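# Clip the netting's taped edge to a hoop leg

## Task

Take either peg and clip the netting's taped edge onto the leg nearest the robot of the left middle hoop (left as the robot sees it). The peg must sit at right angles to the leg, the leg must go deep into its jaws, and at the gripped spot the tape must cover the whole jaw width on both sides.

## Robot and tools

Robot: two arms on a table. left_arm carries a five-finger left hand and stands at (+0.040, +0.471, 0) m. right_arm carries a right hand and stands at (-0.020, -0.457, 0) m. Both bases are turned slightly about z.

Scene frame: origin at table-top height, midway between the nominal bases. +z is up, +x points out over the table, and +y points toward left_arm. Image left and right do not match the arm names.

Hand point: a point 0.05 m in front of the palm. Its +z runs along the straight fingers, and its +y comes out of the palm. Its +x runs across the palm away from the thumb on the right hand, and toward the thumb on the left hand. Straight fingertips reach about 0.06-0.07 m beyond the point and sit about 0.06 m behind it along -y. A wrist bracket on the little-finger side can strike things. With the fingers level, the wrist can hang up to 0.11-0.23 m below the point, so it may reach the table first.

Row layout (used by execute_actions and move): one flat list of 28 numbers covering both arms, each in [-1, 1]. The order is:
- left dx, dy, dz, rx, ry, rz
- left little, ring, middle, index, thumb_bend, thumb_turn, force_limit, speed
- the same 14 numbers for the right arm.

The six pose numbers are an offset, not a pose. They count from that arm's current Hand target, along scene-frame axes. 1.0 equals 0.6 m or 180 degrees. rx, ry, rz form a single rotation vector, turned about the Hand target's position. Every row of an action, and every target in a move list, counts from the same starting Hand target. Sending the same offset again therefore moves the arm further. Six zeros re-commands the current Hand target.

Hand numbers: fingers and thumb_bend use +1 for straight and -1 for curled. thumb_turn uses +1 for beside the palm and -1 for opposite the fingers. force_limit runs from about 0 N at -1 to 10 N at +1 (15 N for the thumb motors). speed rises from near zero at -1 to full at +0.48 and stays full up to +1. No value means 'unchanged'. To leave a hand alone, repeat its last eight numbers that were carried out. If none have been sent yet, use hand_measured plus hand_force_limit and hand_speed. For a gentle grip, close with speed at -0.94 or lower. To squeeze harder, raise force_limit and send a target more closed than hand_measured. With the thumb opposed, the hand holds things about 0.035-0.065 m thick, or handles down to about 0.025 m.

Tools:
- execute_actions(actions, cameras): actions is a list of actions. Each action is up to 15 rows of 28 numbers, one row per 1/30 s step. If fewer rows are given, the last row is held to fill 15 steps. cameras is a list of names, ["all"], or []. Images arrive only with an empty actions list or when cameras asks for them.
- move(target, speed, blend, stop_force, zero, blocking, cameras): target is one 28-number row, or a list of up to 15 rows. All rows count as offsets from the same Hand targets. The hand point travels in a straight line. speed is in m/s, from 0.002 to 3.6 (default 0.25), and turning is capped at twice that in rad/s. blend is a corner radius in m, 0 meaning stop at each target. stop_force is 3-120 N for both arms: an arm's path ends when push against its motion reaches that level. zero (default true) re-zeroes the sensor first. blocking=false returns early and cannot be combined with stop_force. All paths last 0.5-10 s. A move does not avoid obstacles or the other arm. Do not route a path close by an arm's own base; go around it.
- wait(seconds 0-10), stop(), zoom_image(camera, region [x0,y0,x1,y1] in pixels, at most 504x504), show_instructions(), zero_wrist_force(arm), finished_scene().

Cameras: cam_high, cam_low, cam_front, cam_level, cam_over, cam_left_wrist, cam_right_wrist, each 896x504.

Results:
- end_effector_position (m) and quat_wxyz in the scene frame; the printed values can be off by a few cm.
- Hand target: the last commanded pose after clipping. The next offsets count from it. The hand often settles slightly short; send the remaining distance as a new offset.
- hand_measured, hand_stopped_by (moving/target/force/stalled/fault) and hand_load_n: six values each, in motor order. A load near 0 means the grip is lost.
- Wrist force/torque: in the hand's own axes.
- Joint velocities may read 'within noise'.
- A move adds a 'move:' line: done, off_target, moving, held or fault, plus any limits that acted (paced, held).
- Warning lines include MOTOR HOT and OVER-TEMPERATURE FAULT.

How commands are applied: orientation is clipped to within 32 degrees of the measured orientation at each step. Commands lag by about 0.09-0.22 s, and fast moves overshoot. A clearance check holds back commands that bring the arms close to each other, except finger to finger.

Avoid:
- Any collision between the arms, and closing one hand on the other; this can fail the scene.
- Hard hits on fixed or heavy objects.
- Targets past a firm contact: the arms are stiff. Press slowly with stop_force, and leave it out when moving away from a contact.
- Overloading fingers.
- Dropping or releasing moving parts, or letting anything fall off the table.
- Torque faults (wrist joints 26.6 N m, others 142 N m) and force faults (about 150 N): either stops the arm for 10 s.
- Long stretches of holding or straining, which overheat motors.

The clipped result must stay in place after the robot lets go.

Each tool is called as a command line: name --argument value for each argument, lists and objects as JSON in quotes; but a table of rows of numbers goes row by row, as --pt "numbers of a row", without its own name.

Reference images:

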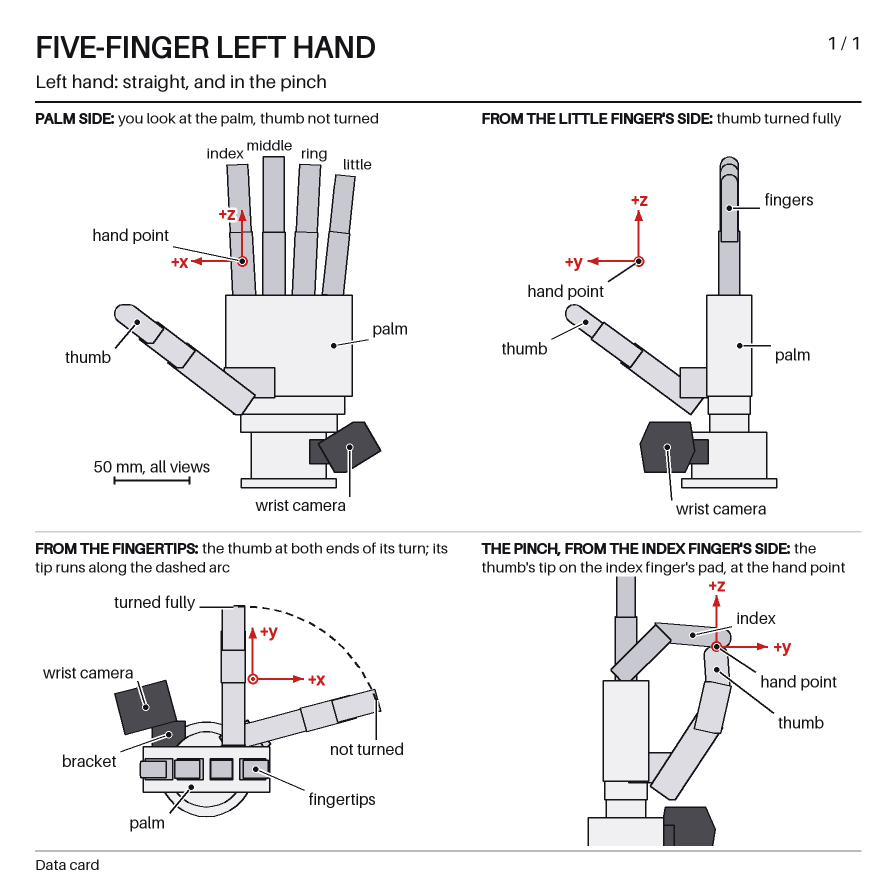

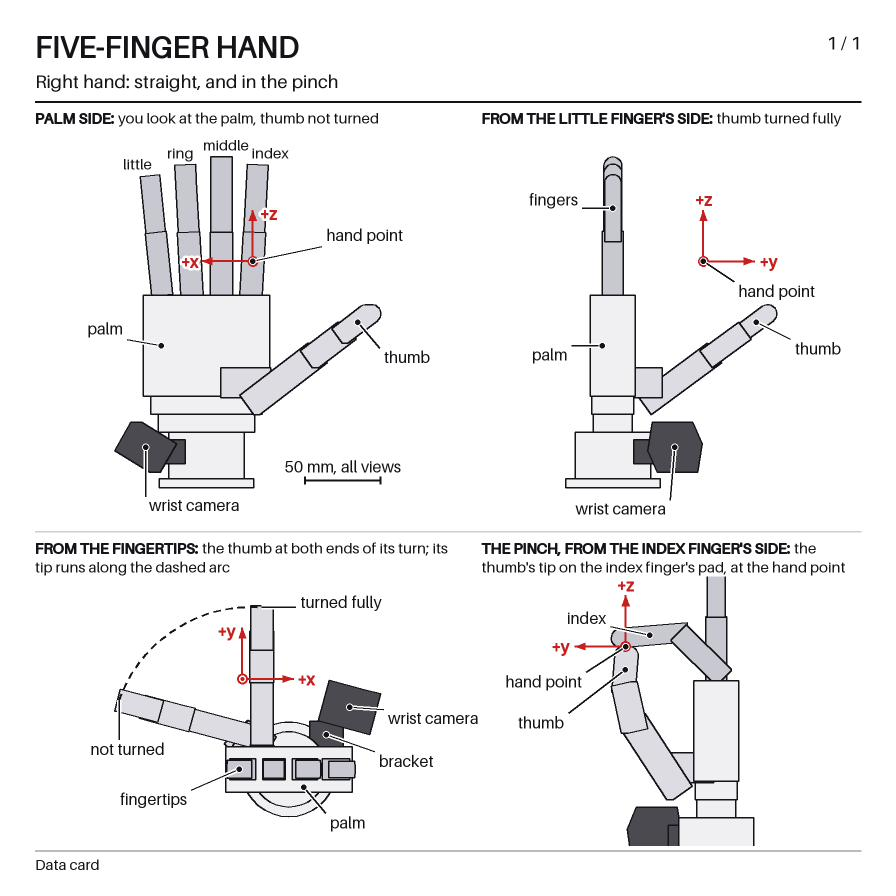

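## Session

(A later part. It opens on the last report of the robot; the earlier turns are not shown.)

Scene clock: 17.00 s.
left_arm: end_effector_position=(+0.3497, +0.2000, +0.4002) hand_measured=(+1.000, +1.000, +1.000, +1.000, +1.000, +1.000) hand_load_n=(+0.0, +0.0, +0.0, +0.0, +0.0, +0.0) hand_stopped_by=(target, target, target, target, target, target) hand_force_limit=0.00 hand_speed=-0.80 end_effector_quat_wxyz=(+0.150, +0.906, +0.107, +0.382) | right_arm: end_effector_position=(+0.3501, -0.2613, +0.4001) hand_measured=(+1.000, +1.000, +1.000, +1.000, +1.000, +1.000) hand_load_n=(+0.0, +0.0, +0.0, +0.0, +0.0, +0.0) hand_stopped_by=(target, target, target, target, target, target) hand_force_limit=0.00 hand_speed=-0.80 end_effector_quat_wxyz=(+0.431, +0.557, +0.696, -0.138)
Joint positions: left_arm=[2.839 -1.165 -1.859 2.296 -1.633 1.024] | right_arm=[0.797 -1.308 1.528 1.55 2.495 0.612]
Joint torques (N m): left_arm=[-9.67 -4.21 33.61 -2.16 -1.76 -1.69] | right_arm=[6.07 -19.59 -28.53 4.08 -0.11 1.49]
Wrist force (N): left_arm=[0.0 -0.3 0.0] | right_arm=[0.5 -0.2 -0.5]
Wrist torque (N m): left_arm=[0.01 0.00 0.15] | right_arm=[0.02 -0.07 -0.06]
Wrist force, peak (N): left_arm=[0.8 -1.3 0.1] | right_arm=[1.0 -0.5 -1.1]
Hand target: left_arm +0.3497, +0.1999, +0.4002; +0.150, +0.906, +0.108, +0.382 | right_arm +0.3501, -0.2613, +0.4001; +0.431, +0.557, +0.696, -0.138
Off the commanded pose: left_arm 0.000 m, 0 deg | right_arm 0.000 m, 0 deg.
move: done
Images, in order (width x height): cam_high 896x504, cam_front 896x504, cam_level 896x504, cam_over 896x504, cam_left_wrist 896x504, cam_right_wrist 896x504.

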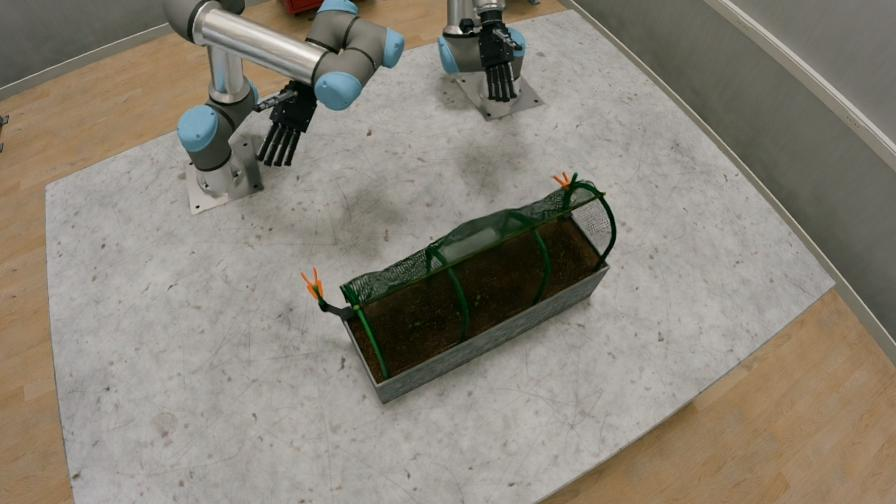

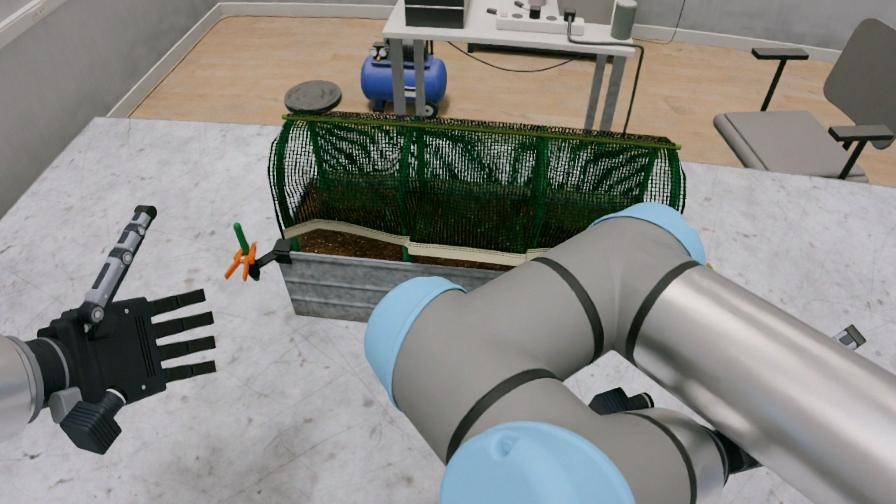

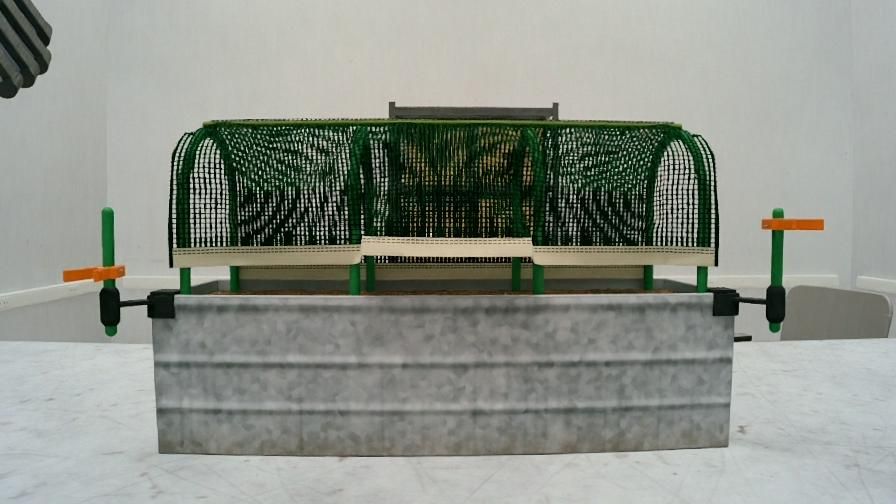

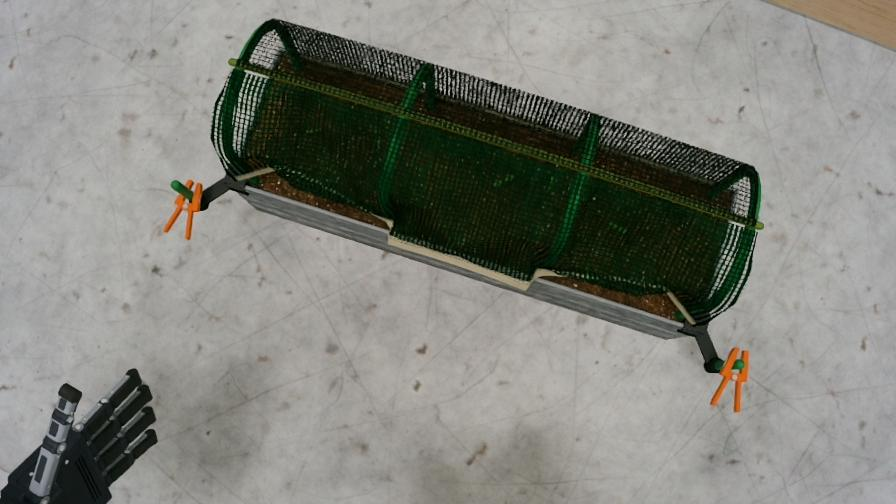

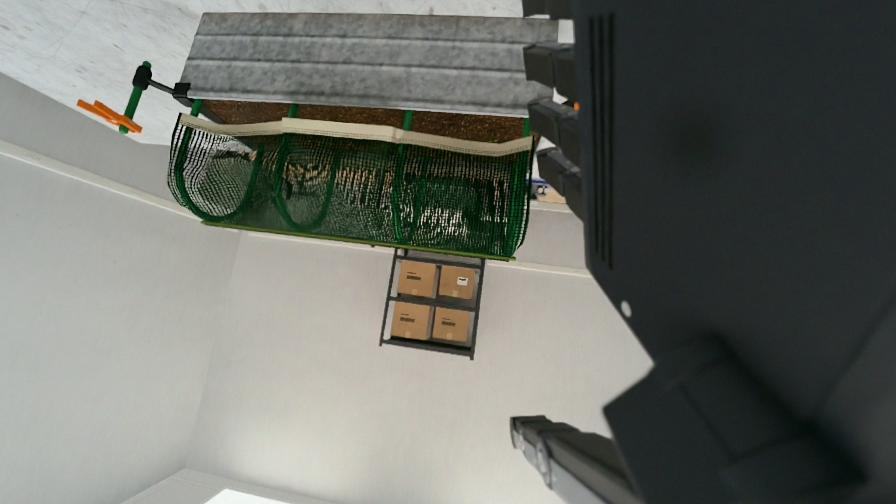

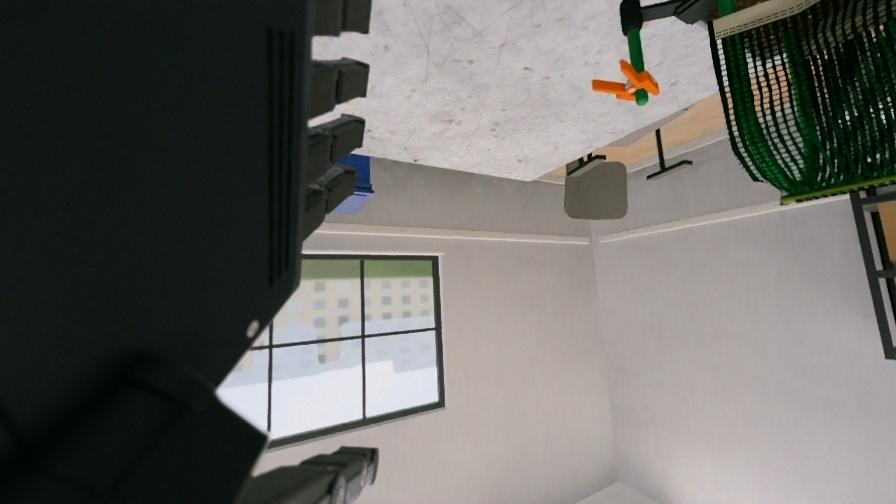

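move --target '[0.083,0.917,0,0,0,0,1,1,1,1,1,1,0.0,-0.8,0.05,0.518,0.033,0.769,0.0654,0.0215,1,1,1,1,1,1,0.0,-0.8]' --speed 0.35 --cameras '["cam_high","cam_front","cam_level","cam_over","cam_right_wrist"]'

Scene clock: 25.87 s.
left_arm: end_effector_position=(+0.3995, +0.7501, +0.4002) hand_measured=(+1.000, +1.000, +1.000, +1.000, +1.000, +1.000) hand_load_n=(+0.0, +0.0, +0.0, +0.0, +0.0, +0.0) hand_stopped_by=(target, target, target, target, target, target) hand_force_limit=0.00 hand_speed=-0.80 end_effector_quat_wxyz=(+0.150, +0.906, +0.108, +0.382) | right_arm: end_effector_position=(+0.3801, +0.0495, +0.4200) hand_measured=(+1.000, +1.000, +1.000, +1.000, +1.000, +1.000) hand_load_n=(+0.0, +0.0, +0.0, +0.0, +0.0, +0.0) hand_stopped_by=(target, target, target, target, target, target) hand_force_limit=0.00 hand_speed=-0.80 end_effector_quat_wxyz=(-0.420, +0.568, +0.421, +0.568)
Joint positions: left_arm=[4.699 -1.789 -1.545 1.537 -0.749 2.954] | right_arm=[0.529 -1.622 1.714 -0.091 0.763 1.568]
Joint torques (N m): left_arm=[-10.64 18.59 30.14 -4.33 -0.28 -1.66] | right_arm=[6.36 -28.08 -7.34 -3.06 1.78 1.34]
Wrist force (N): left_arm=[0.7 -0.3 0.1] | right_arm=[0.6 -0.2 -0.7]
Wrist torque (N m): left_arm=[-0.02 -0.09 0.16] | right_arm=[-0.03 0.15 -0.05]
Wrist force, peak (N): left_arm=[1.0 -0.9 0.2] | right_arm=[1.1 -0.4 -1.2]
Hand target: left_arm +0.3995, +0.7501, +0.4002; +0.150, +0.906, +0.108, +0.382 | right_arm +0.3801, +0.0495, +0.4199; -0.420, +0.568, +0.421, +0.568
Off the commanded pose: left_arm 0.000 m, 0 deg | right_arm 0.000 m, 0 deg.
move: done
Images, in order (width x height): cam_high 896x504, cam_front 896x504, cam_level 896x504, cam_over 896x504, cam_right_wrist 896x504.

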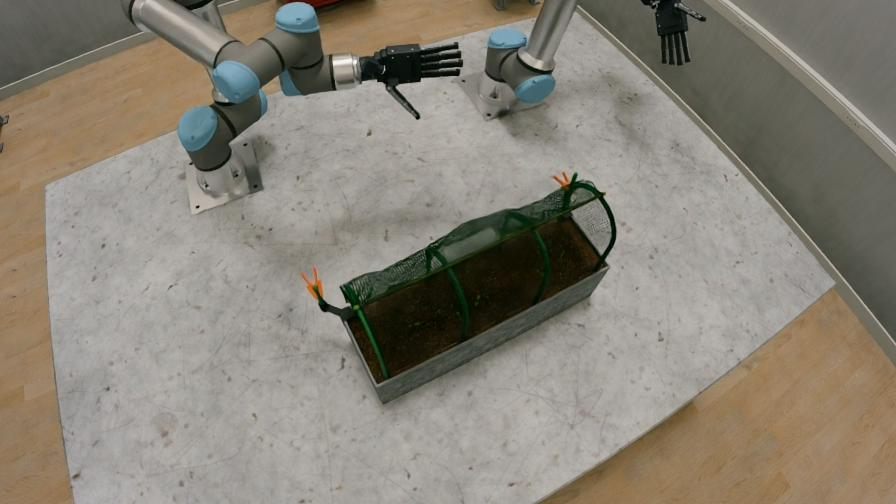

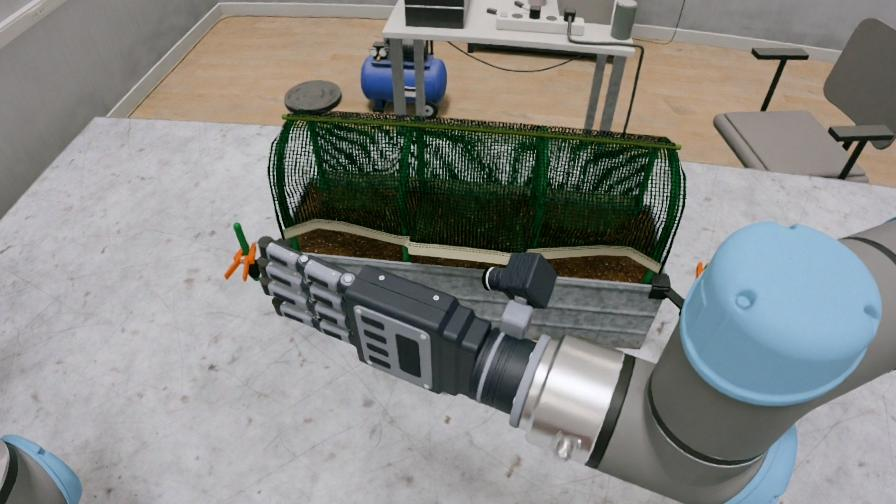

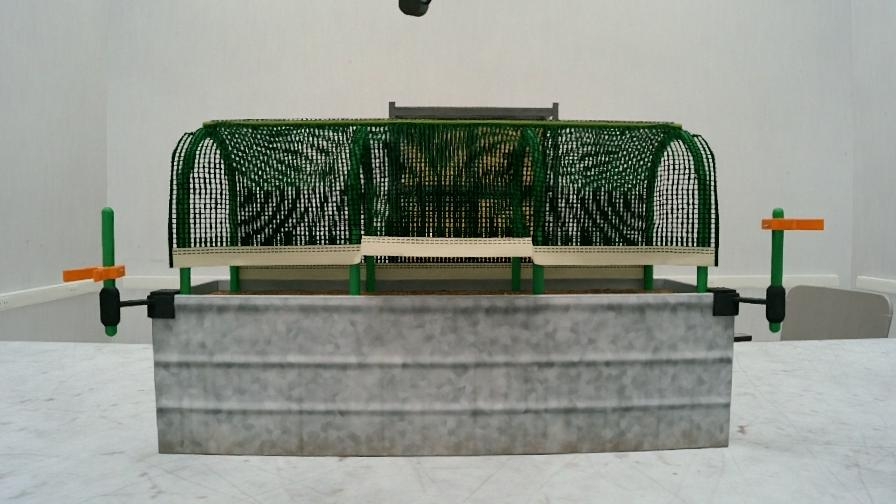

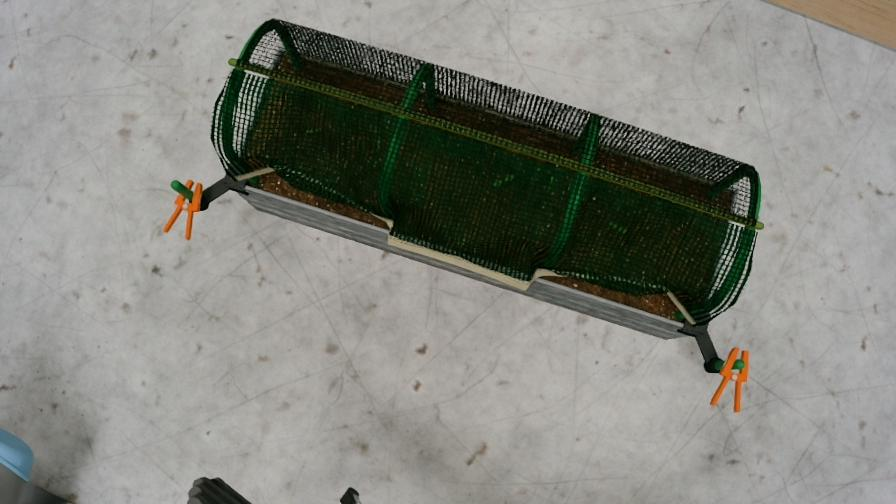

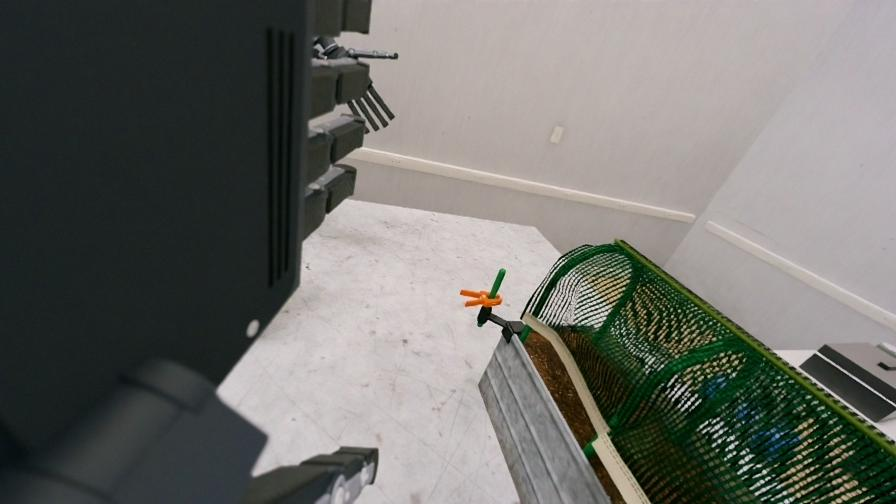

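move --target '[0,0,0,0,0,0,1,1,1,1,1,1,0.0,-0.8,0.033,0.0,-0.2,0,0,0.0944,1,1,1,1,1,1,0.0,-0.8]' --speed 0.3 --cameras '["cam_front","cam_level","cam_over","cam_right_wrist"]'

Scene clock: 29.00 s.
left_arm: end_effector_position=(+0.3995, +0.7501, +0.4002) hand_measured=(+1.000, +1.000, +1.000, +1.000, +1.000, +1.000) hand_load_n=(+0.0, +0.0, +0.0, +0.0, +0.0, +0.0) hand_stopped_by=(target, target, target, target, target, target) hand_force_limit=0.00 hand_speed=-0.80 end_effector_quat_wxyz=(+0.150, +0.906, +0.108, +0.382) | right_arm: end_effector_position=(+0.3999, +0.0495, +0.3000) hand_measured=(+1.000, +1.000, +1.000, +1.000, +1.000, +1.000) hand_load_n=(+0.0, +0.0, +0.0, +0.0, +0.0, +0.0) hand_stopped_by=(target, target, target, target, target, target) hand_force_limit=0.00 hand_speed=-0.80 end_effector_quat_wxyz=(+0.500, -0.500, -0.501, -0.500)
Joint positions: left_arm=[4.699 -1.789 -1.545 1.537 -0.749 2.954] | right_arm=[0.376 -1.429 1.828 -0.396 0.312 1.566]
Joint torques (N m): left_arm=[-10.42 18.99 29.76 -4.2 -0.51 -1.81] | right_arm=[-5.52 -15.82 -5.64 -2.28 -1.4 1.35]
Wrist force (N): left_arm=[0.9 -0.4 0.2] | right_arm=[0.7 -0.4 -0.9]
Wrist torque (N m): left_arm=[-0.04 -0.11 0.18] | right_arm=[-0.06 0.15 -0.05]
Wrist force, peak (N): left_arm=[1.0 -0.4 -0.2] | right_arm=[1.9 -0.8 -0.6]
Hand target: left_arm +0.3995, +0.7501, +0.4002; +0.150, +0.906, +0.108, +0.382 | right_arm +0.3999, +0.0495, +0.2999; +0.500, -0.500, -0.501, -0.500
Off the commanded pose: left_arm 0.000 m, 0 deg | right_arm 0.000 m, 0 deg.
move: done
Images, in order (width x height): cam_front 896x504, cam_level 896x504, cam_over 896x504, cam_right_wrist 896x504.

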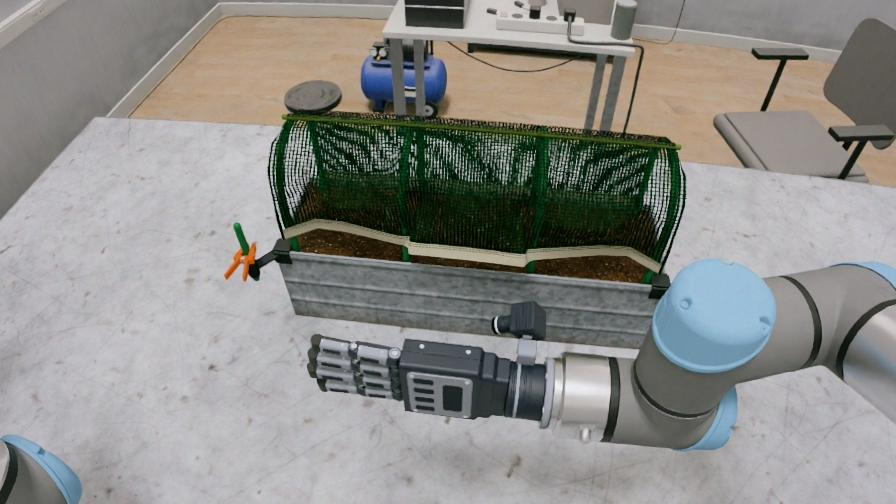

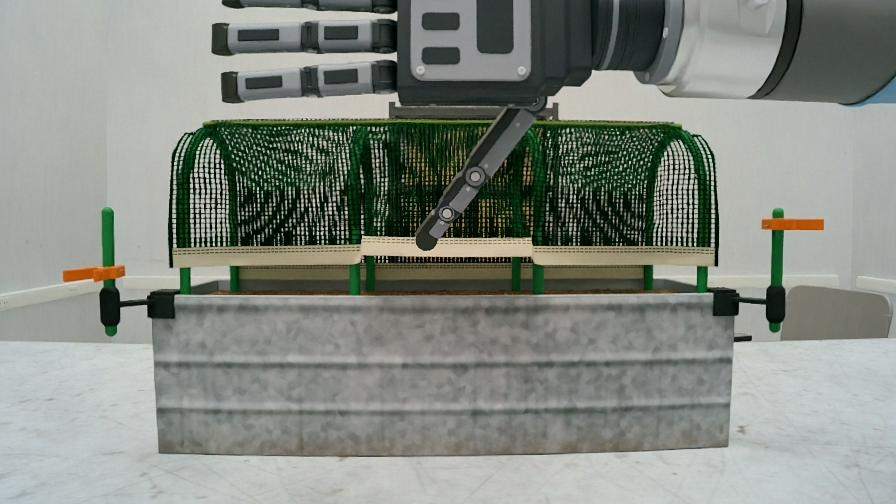

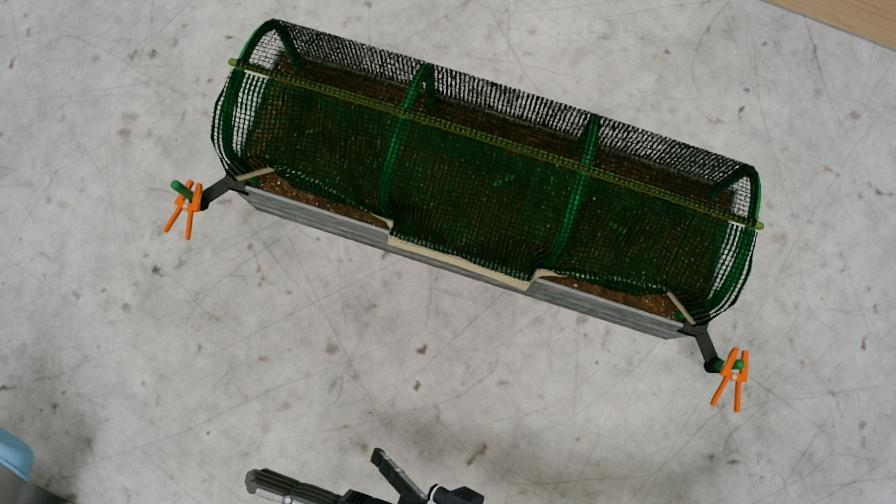

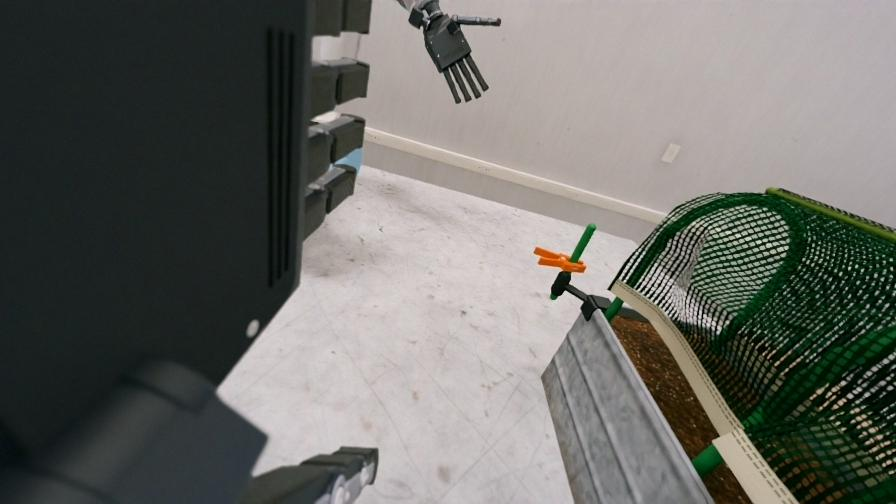

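zoom_image --camera "cam_right_wrist" --region '[480, 180, 896, 504]'

zoom_image --camera "cam_level" --region '[200, 0, 560, 260]'

Scaled by 1.212 from the camera's 896x504 image, which has a finer 1280x720 frame.

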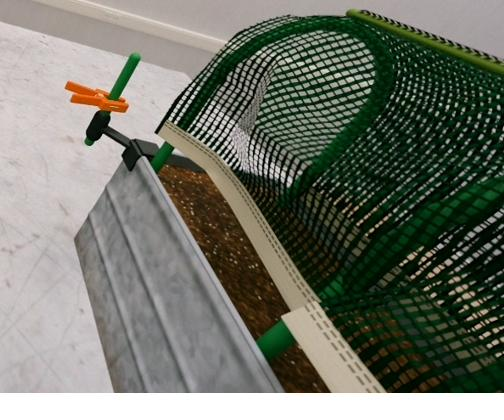

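Scaled by 1.400 from the camera's 896x504 image, which has a finer 1280x720 frame.

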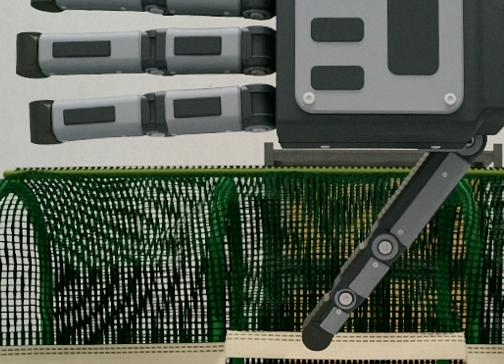

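move --target '[0,0,0,0,0,0,1,1,1,1,1,1,0.0,-0.8,0.05,0.367,-0.083,0,0,0,1,1,1,1,1,1,0.0,-0.8]' --speed 0.3 --cameras '["cam_front","cam_level","cam_over","cam_right_wrist","cam_high"]'

Scene clock: 33.17 s.
left_arm: end_effector_position=(+0.3995, +0.7501, +0.4002) hand_measured=(+1.000, +1.000, +1.000, +1.000, +1.000, +1.000) hand_load_n=(+0.0, -0.5, -0.5, +0.0, +0.0, +0.0) hand_stopped_by=(target, target, target, target, target, target) hand_force_limit=0.00 hand_speed=-0.80 end_effector_quat_wxyz=(+0.150, +0.906, +0.108, +0.382) | right_arm: end_effector_position=(+0.4298, +0.2696, +0.2502) hand_measured=(+1.000, +1.000, +1.000, +1.000, +1.000, +1.000) hand_load_n=(+0.0, +0.0, +0.0, +0.0, +0.0, +0.0) hand_stopped_by=(target, target, target, target, target, target) hand_force_limit=0.00 hand_speed=-0.80 end_effector_quat_wxyz=(+0.500, -0.500, -0.501, -0.500)
Joint positions: left_arm=[4.699 -1.789 -1.545 1.537 -0.749 2.954] | right_arm=[0.73 -0.989 1.345 -0.355 0.667 1.568]
Joint torques (N m): left_arm=[-11.54 18.65 30.17 -4.33 -0.49 -1.71] | right_arm=[5.92 -33.38 -32.22 0.39 1.75 -1.15]
Wrist force (N): left_arm=[0.8 -0.4 0.3] | right_arm=[0.7 -0.6 -1.1]
Wrist torque (N m): left_arm=[-0.05 -0.10 0.17] | right_arm=[-0.08 0.17 0.02]
Wrist force, peak (N): left_arm=[1.0 -0.5 0.2] | right_arm=[1.2 -0.5 -2.0]
Hand target: left_arm +0.3995, +0.7501, +0.4002; +0.150, +0.906, +0.108, +0.382 | right_arm +0.4299, +0.2697, +0.2501; +0.500, -0.500, -0.501, -0.500
Off the commanded pose: left_arm 0.000 m, 0 deg | right_arm 0.000 m, 0 deg.
move: done
Images, in order (width x height): cam_high 896x504, cam_front 896x504, cam_level 896x504, cam_over 896x504, cam_right_wrist 896x504.

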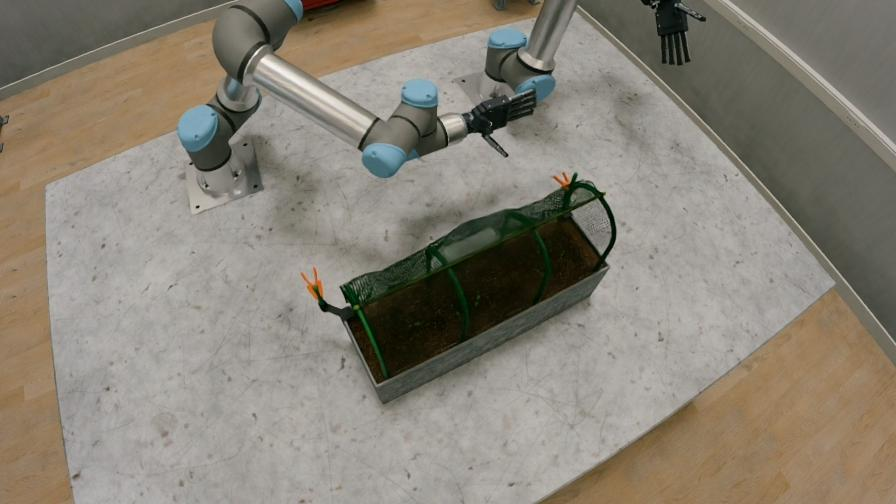

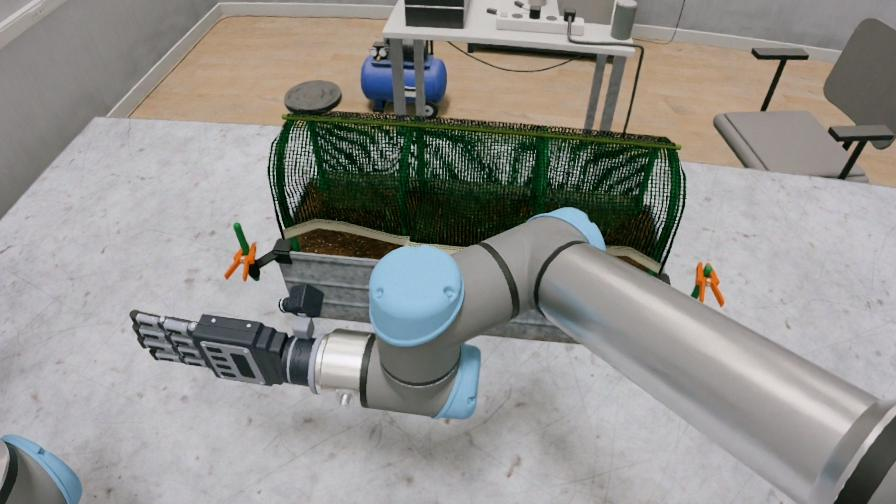

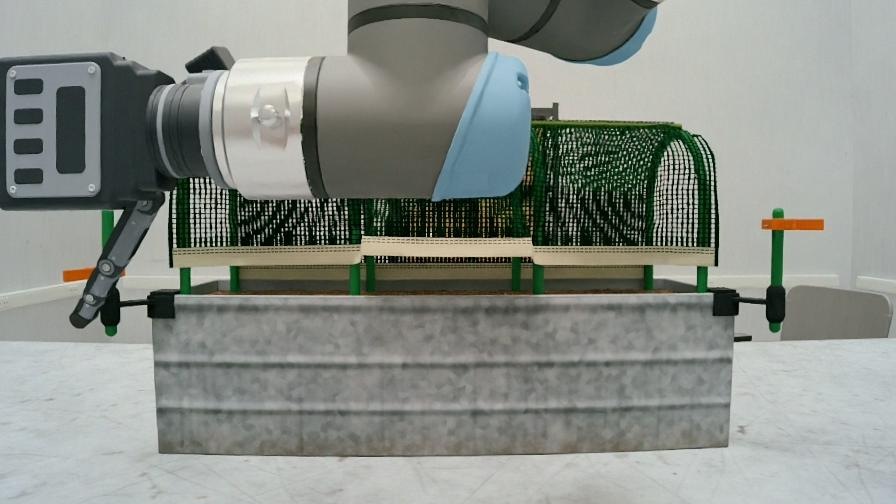

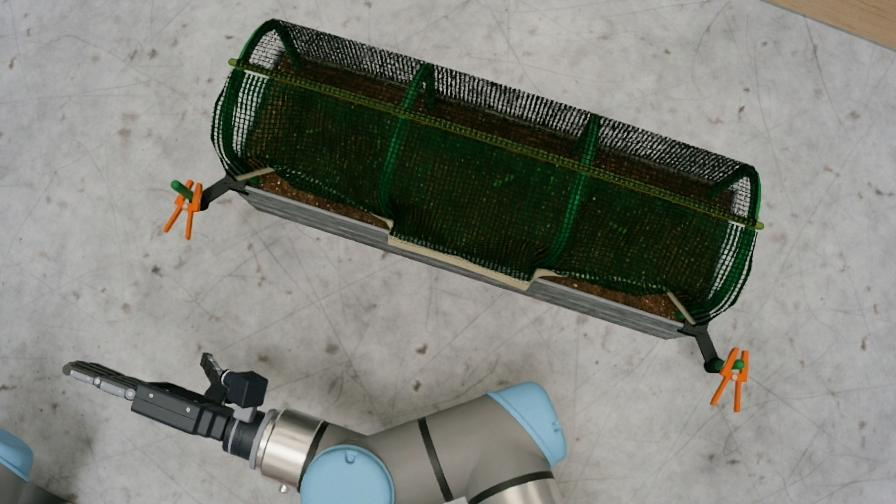

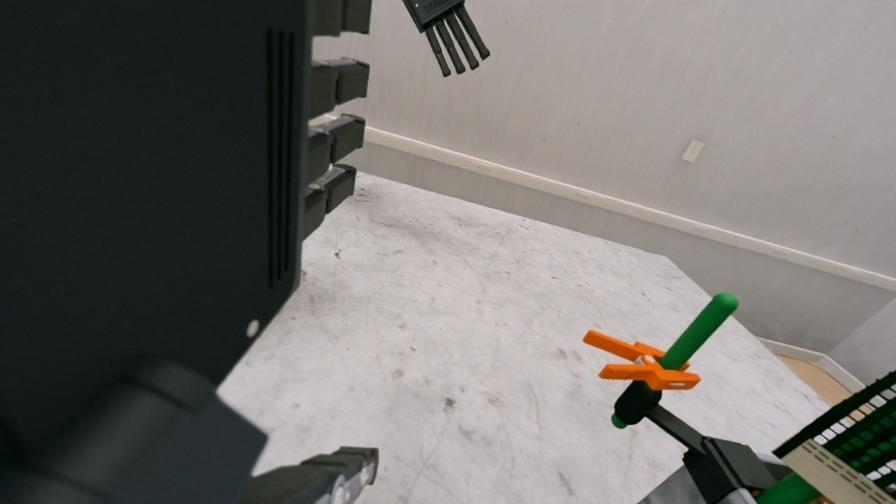

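move --target '[0,0,0,0,0,0,1,1,1,1,1,1,0.0,-0.8,0.0503,0.0423,-0.0987,0,0,0.0122,1,1,1,0.34,0.2,-0.72,0.0,0.0]' --speed 0.2 --cameras '["cam_front","cam_level","cam_over","cam_right_wrist"]'

Scene clock: 39.13 s.
left_arm: end_effector_position=(+0.3995, +0.7501, +0.4002) hand_measured=(+1.000, +1.000, +1.000, +1.000, +1.000, +1.000) hand_load_n=(+0.0, +0.0, +0.0, +0.0, +0.0, +0.0) hand_stopped_by=(target, target, target, target, target, target) hand_force_limit=0.00 hand_speed=-0.80 end_effector_quat_wxyz=(+0.150, +0.906, +0.108, +0.382) | right_arm: end_effector_position=(+0.4600, +0.2950, +0.1910) hand_measured=(+1.000, +1.000, +1.000, +0.340, +0.200, -0.720) hand_load_n=(+0.0, +0.0, +0.0, +0.0, +0.0, +0.0) hand_stopped_by=(target, target, target, target, target, target) hand_force_limit=0.00 hand_speed=0.00 end_effector_quat_wxyz=(+0.509, -0.490, -0.510, -0.490)
Joint positions: left_arm=[4.699 -1.789 -1.545 1.537 -0.749 2.954] | right_arm=[0.72 -0.834 1.242 -0.407 0.619 1.568]
Joint torques (N m): left_arm=[-9.41 19.69 29.27 -4.34 -0.61 -1.5] | right_arm=[-2.93 -39.12 -30.86 0.57 -1.27 0]
Wrist force (N): left_arm=[0.7 -0.2 0.2] | right_arm=[0.8 -0.1 -1.1]
Wrist torque (N m): left_arm=[-0.02 -0.09 0.17] | right_arm=[0.00 0.13 0.06]
Wrist force, peak (N): left_arm=[1.1 -0.3 0.2] | right_arm=[1.3 -1.2 -1.5]
Hand target: left_arm +0.3995, +0.7501, +0.4002; +0.150, +0.906, +0.108, +0.382 | right_arm +0.4600, +0.2951, +0.1909; +0.509, -0.490, -0.510, -0.490
Off the commanded pose: left_arm 0.000 m, 0 deg | right_arm 0.000 m, 0 deg.
move: done
Images, in order (width x height): cam_front 896x504, cam_level 896x504, cam_over 896x504, cam_right_wrist 896x504.

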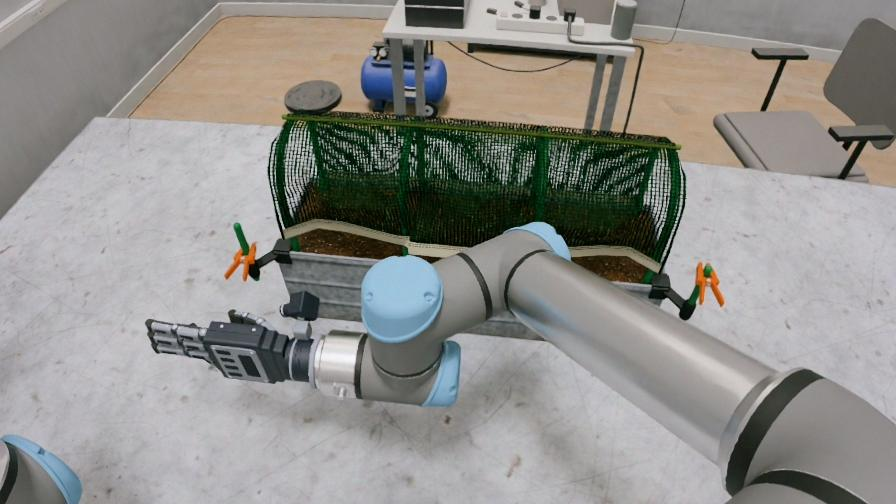

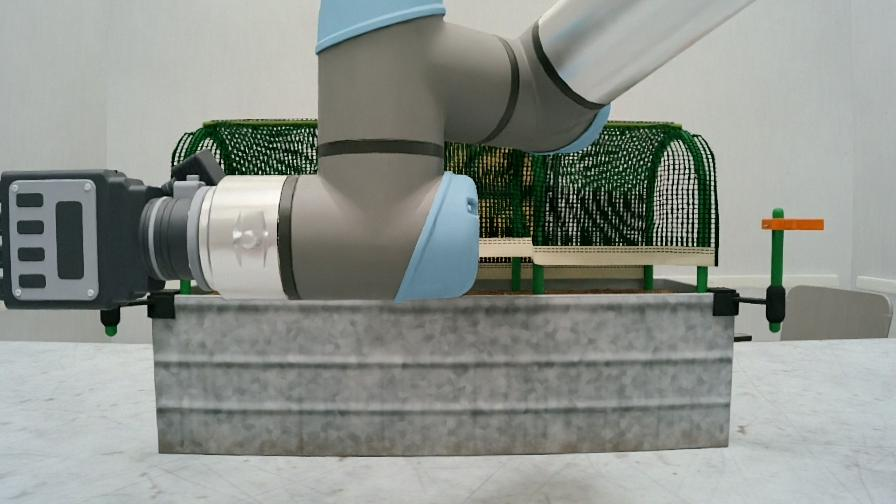

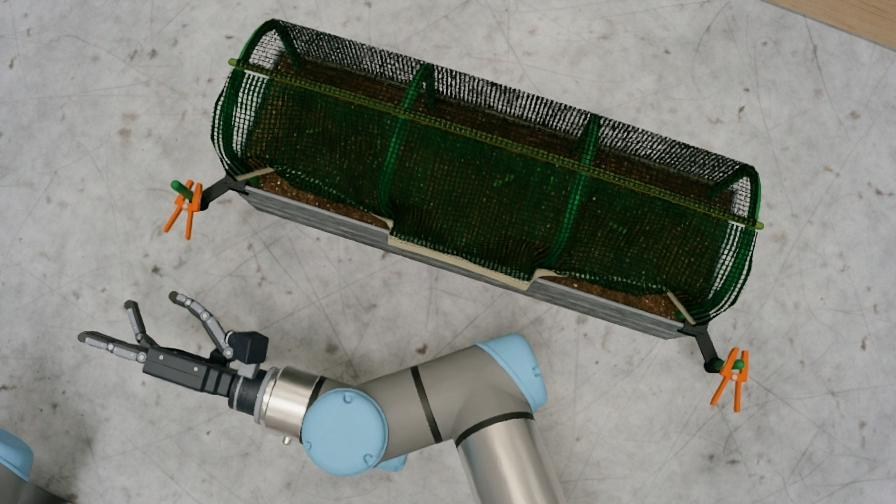

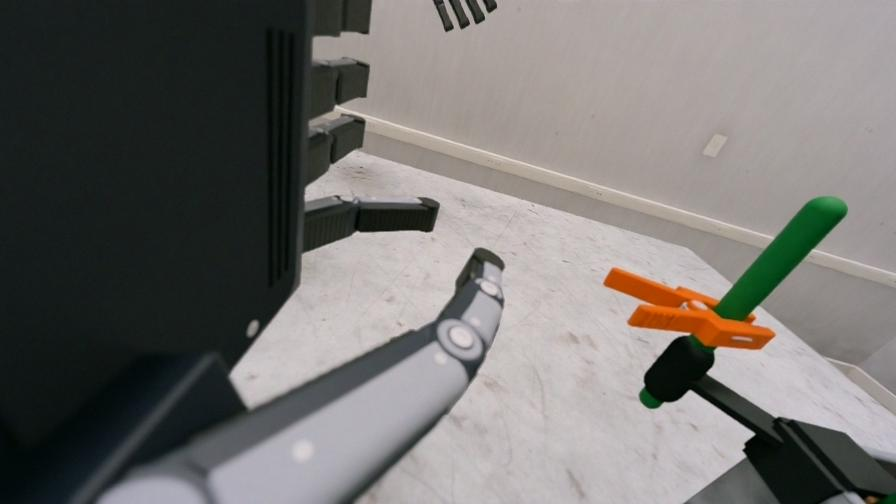

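move --target '[0,0,0,0,0,0,1,1,1,1,1,1,0.0,-0.8,0.0917,-0.003,0.004,0,0,0,1,1,1,0.48,0.2,-0.72,0.0,0.0]' --speed 0.12 --cameras '["cam_front","cam_level","cam_over","cam_right_wrist"]'

Scene clock: 41.70 s.
left_arm: end_effector_position=(+0.3995, +0.7501, +0.4002) hand_measured=(+1.000, +1.000, +1.000, +1.000, +1.000, +1.000) hand_load_n=(+0.0, +0.0, -0.5, +0.0, +0.0, +0.0) hand_stopped_by=(target, target, target, target, target, target) hand_force_limit=0.00 hand_speed=-0.80 end_effector_quat_wxyz=(+0.150, +0.906, +0.108, +0.382) | right_arm: end_effector_position=(+0.5150, +0.2933, +0.1933) hand_measured=(+1.000, +1.000, +1.000, +0.480, +0.200, -0.720) hand_load_n=(+0.0, +0.0, +0.0, +0.0, +0.0, +0.0) hand_stopped_by=(target, target, target, target, target, target) hand_force_limit=0.00 hand_speed=0.00 end_effector_quat_wxyz=(+0.509, -0.490, -0.510, -0.490)
Joint positions: left_arm=[4.699 -1.789 -1.545 1.537 -0.749 2.954] | right_arm=[0.669 -0.749 1.081 -0.331 0.567 1.568]
Joint torques (N m): left_arm=[-9.35 17.57 30.55 -4.17 -0.41 -1.82] | right_arm=[-5.72 -41.43 -32.25 0.44 -1.33 -1.29]
Wrist force (N): left_arm=[0.8 -0.4 0.2] | right_arm=[0.6 -0.6 -0.9]
Wrist torque (N m): left_arm=[-0.04 -0.11 0.17] | right_arm=[-0.09 0.17 0.02]
Wrist force, peak (N): left_arm=[1.0 -0.5 0.2] | right_arm=[0.9 -1.3 -0.8]
Hand target: left_arm +0.3995, +0.7501, +0.4002; +0.150, +0.906, +0.108, +0.382 | right_arm +0.5151, +0.2933, +0.1933; +0.509, -0.490, -0.510, -0.490
Off the commanded pose: left_arm 0.000 m, 0 deg | right_arm 0.000 m, 0 deg.
move: done
Images, in order (width x height): cam_front 896x504, cam_level 896x504, cam_over 896x504, cam_right_wrist 896x504.

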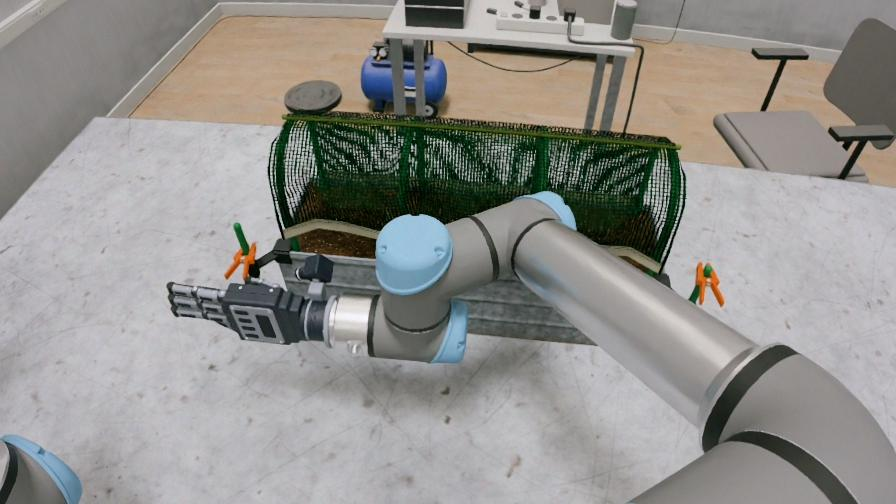

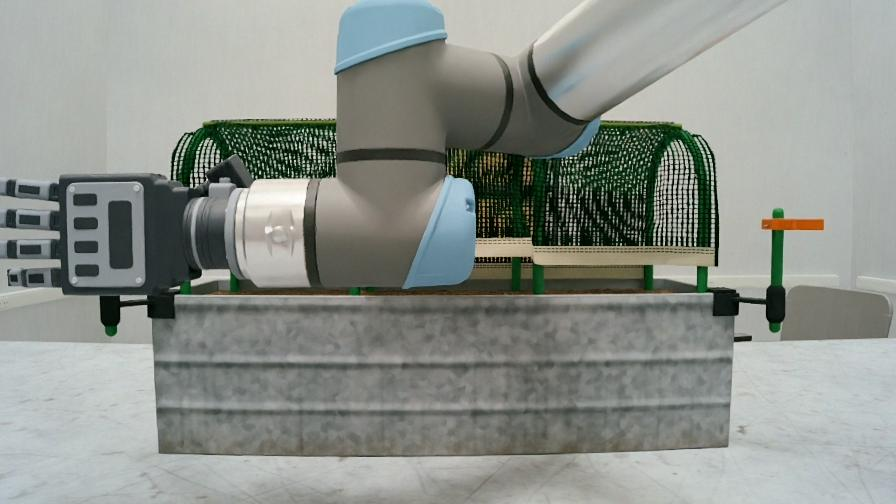

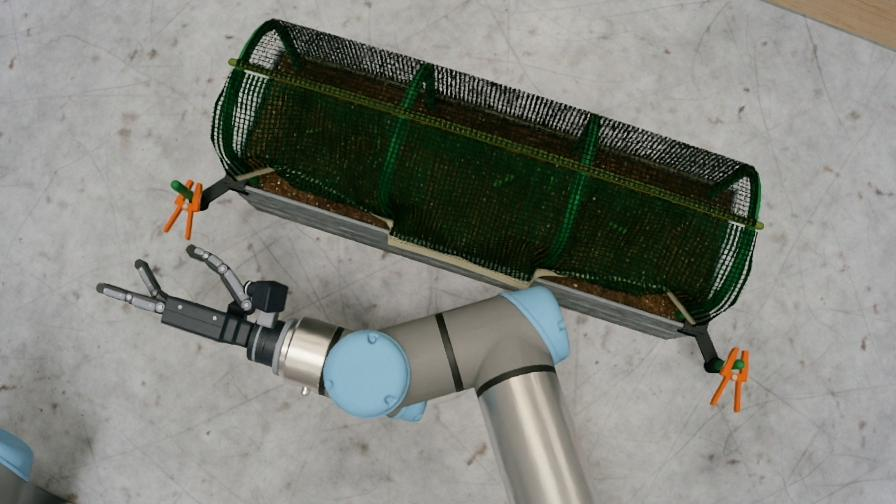

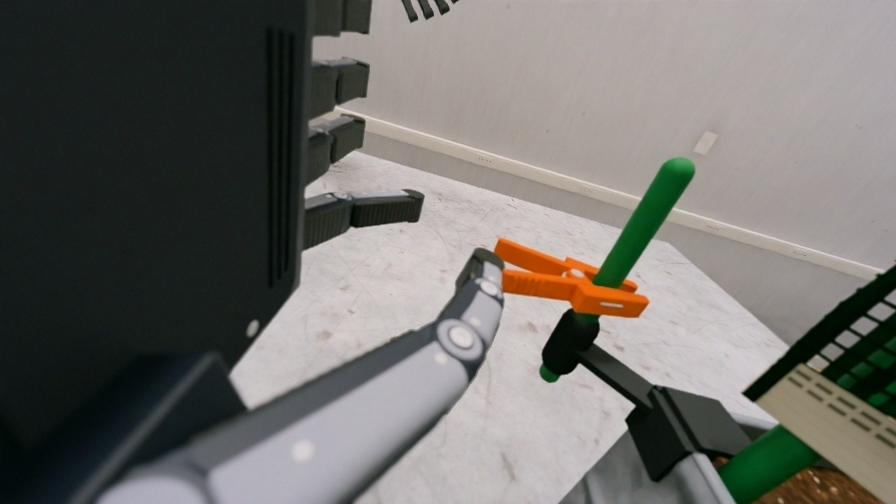

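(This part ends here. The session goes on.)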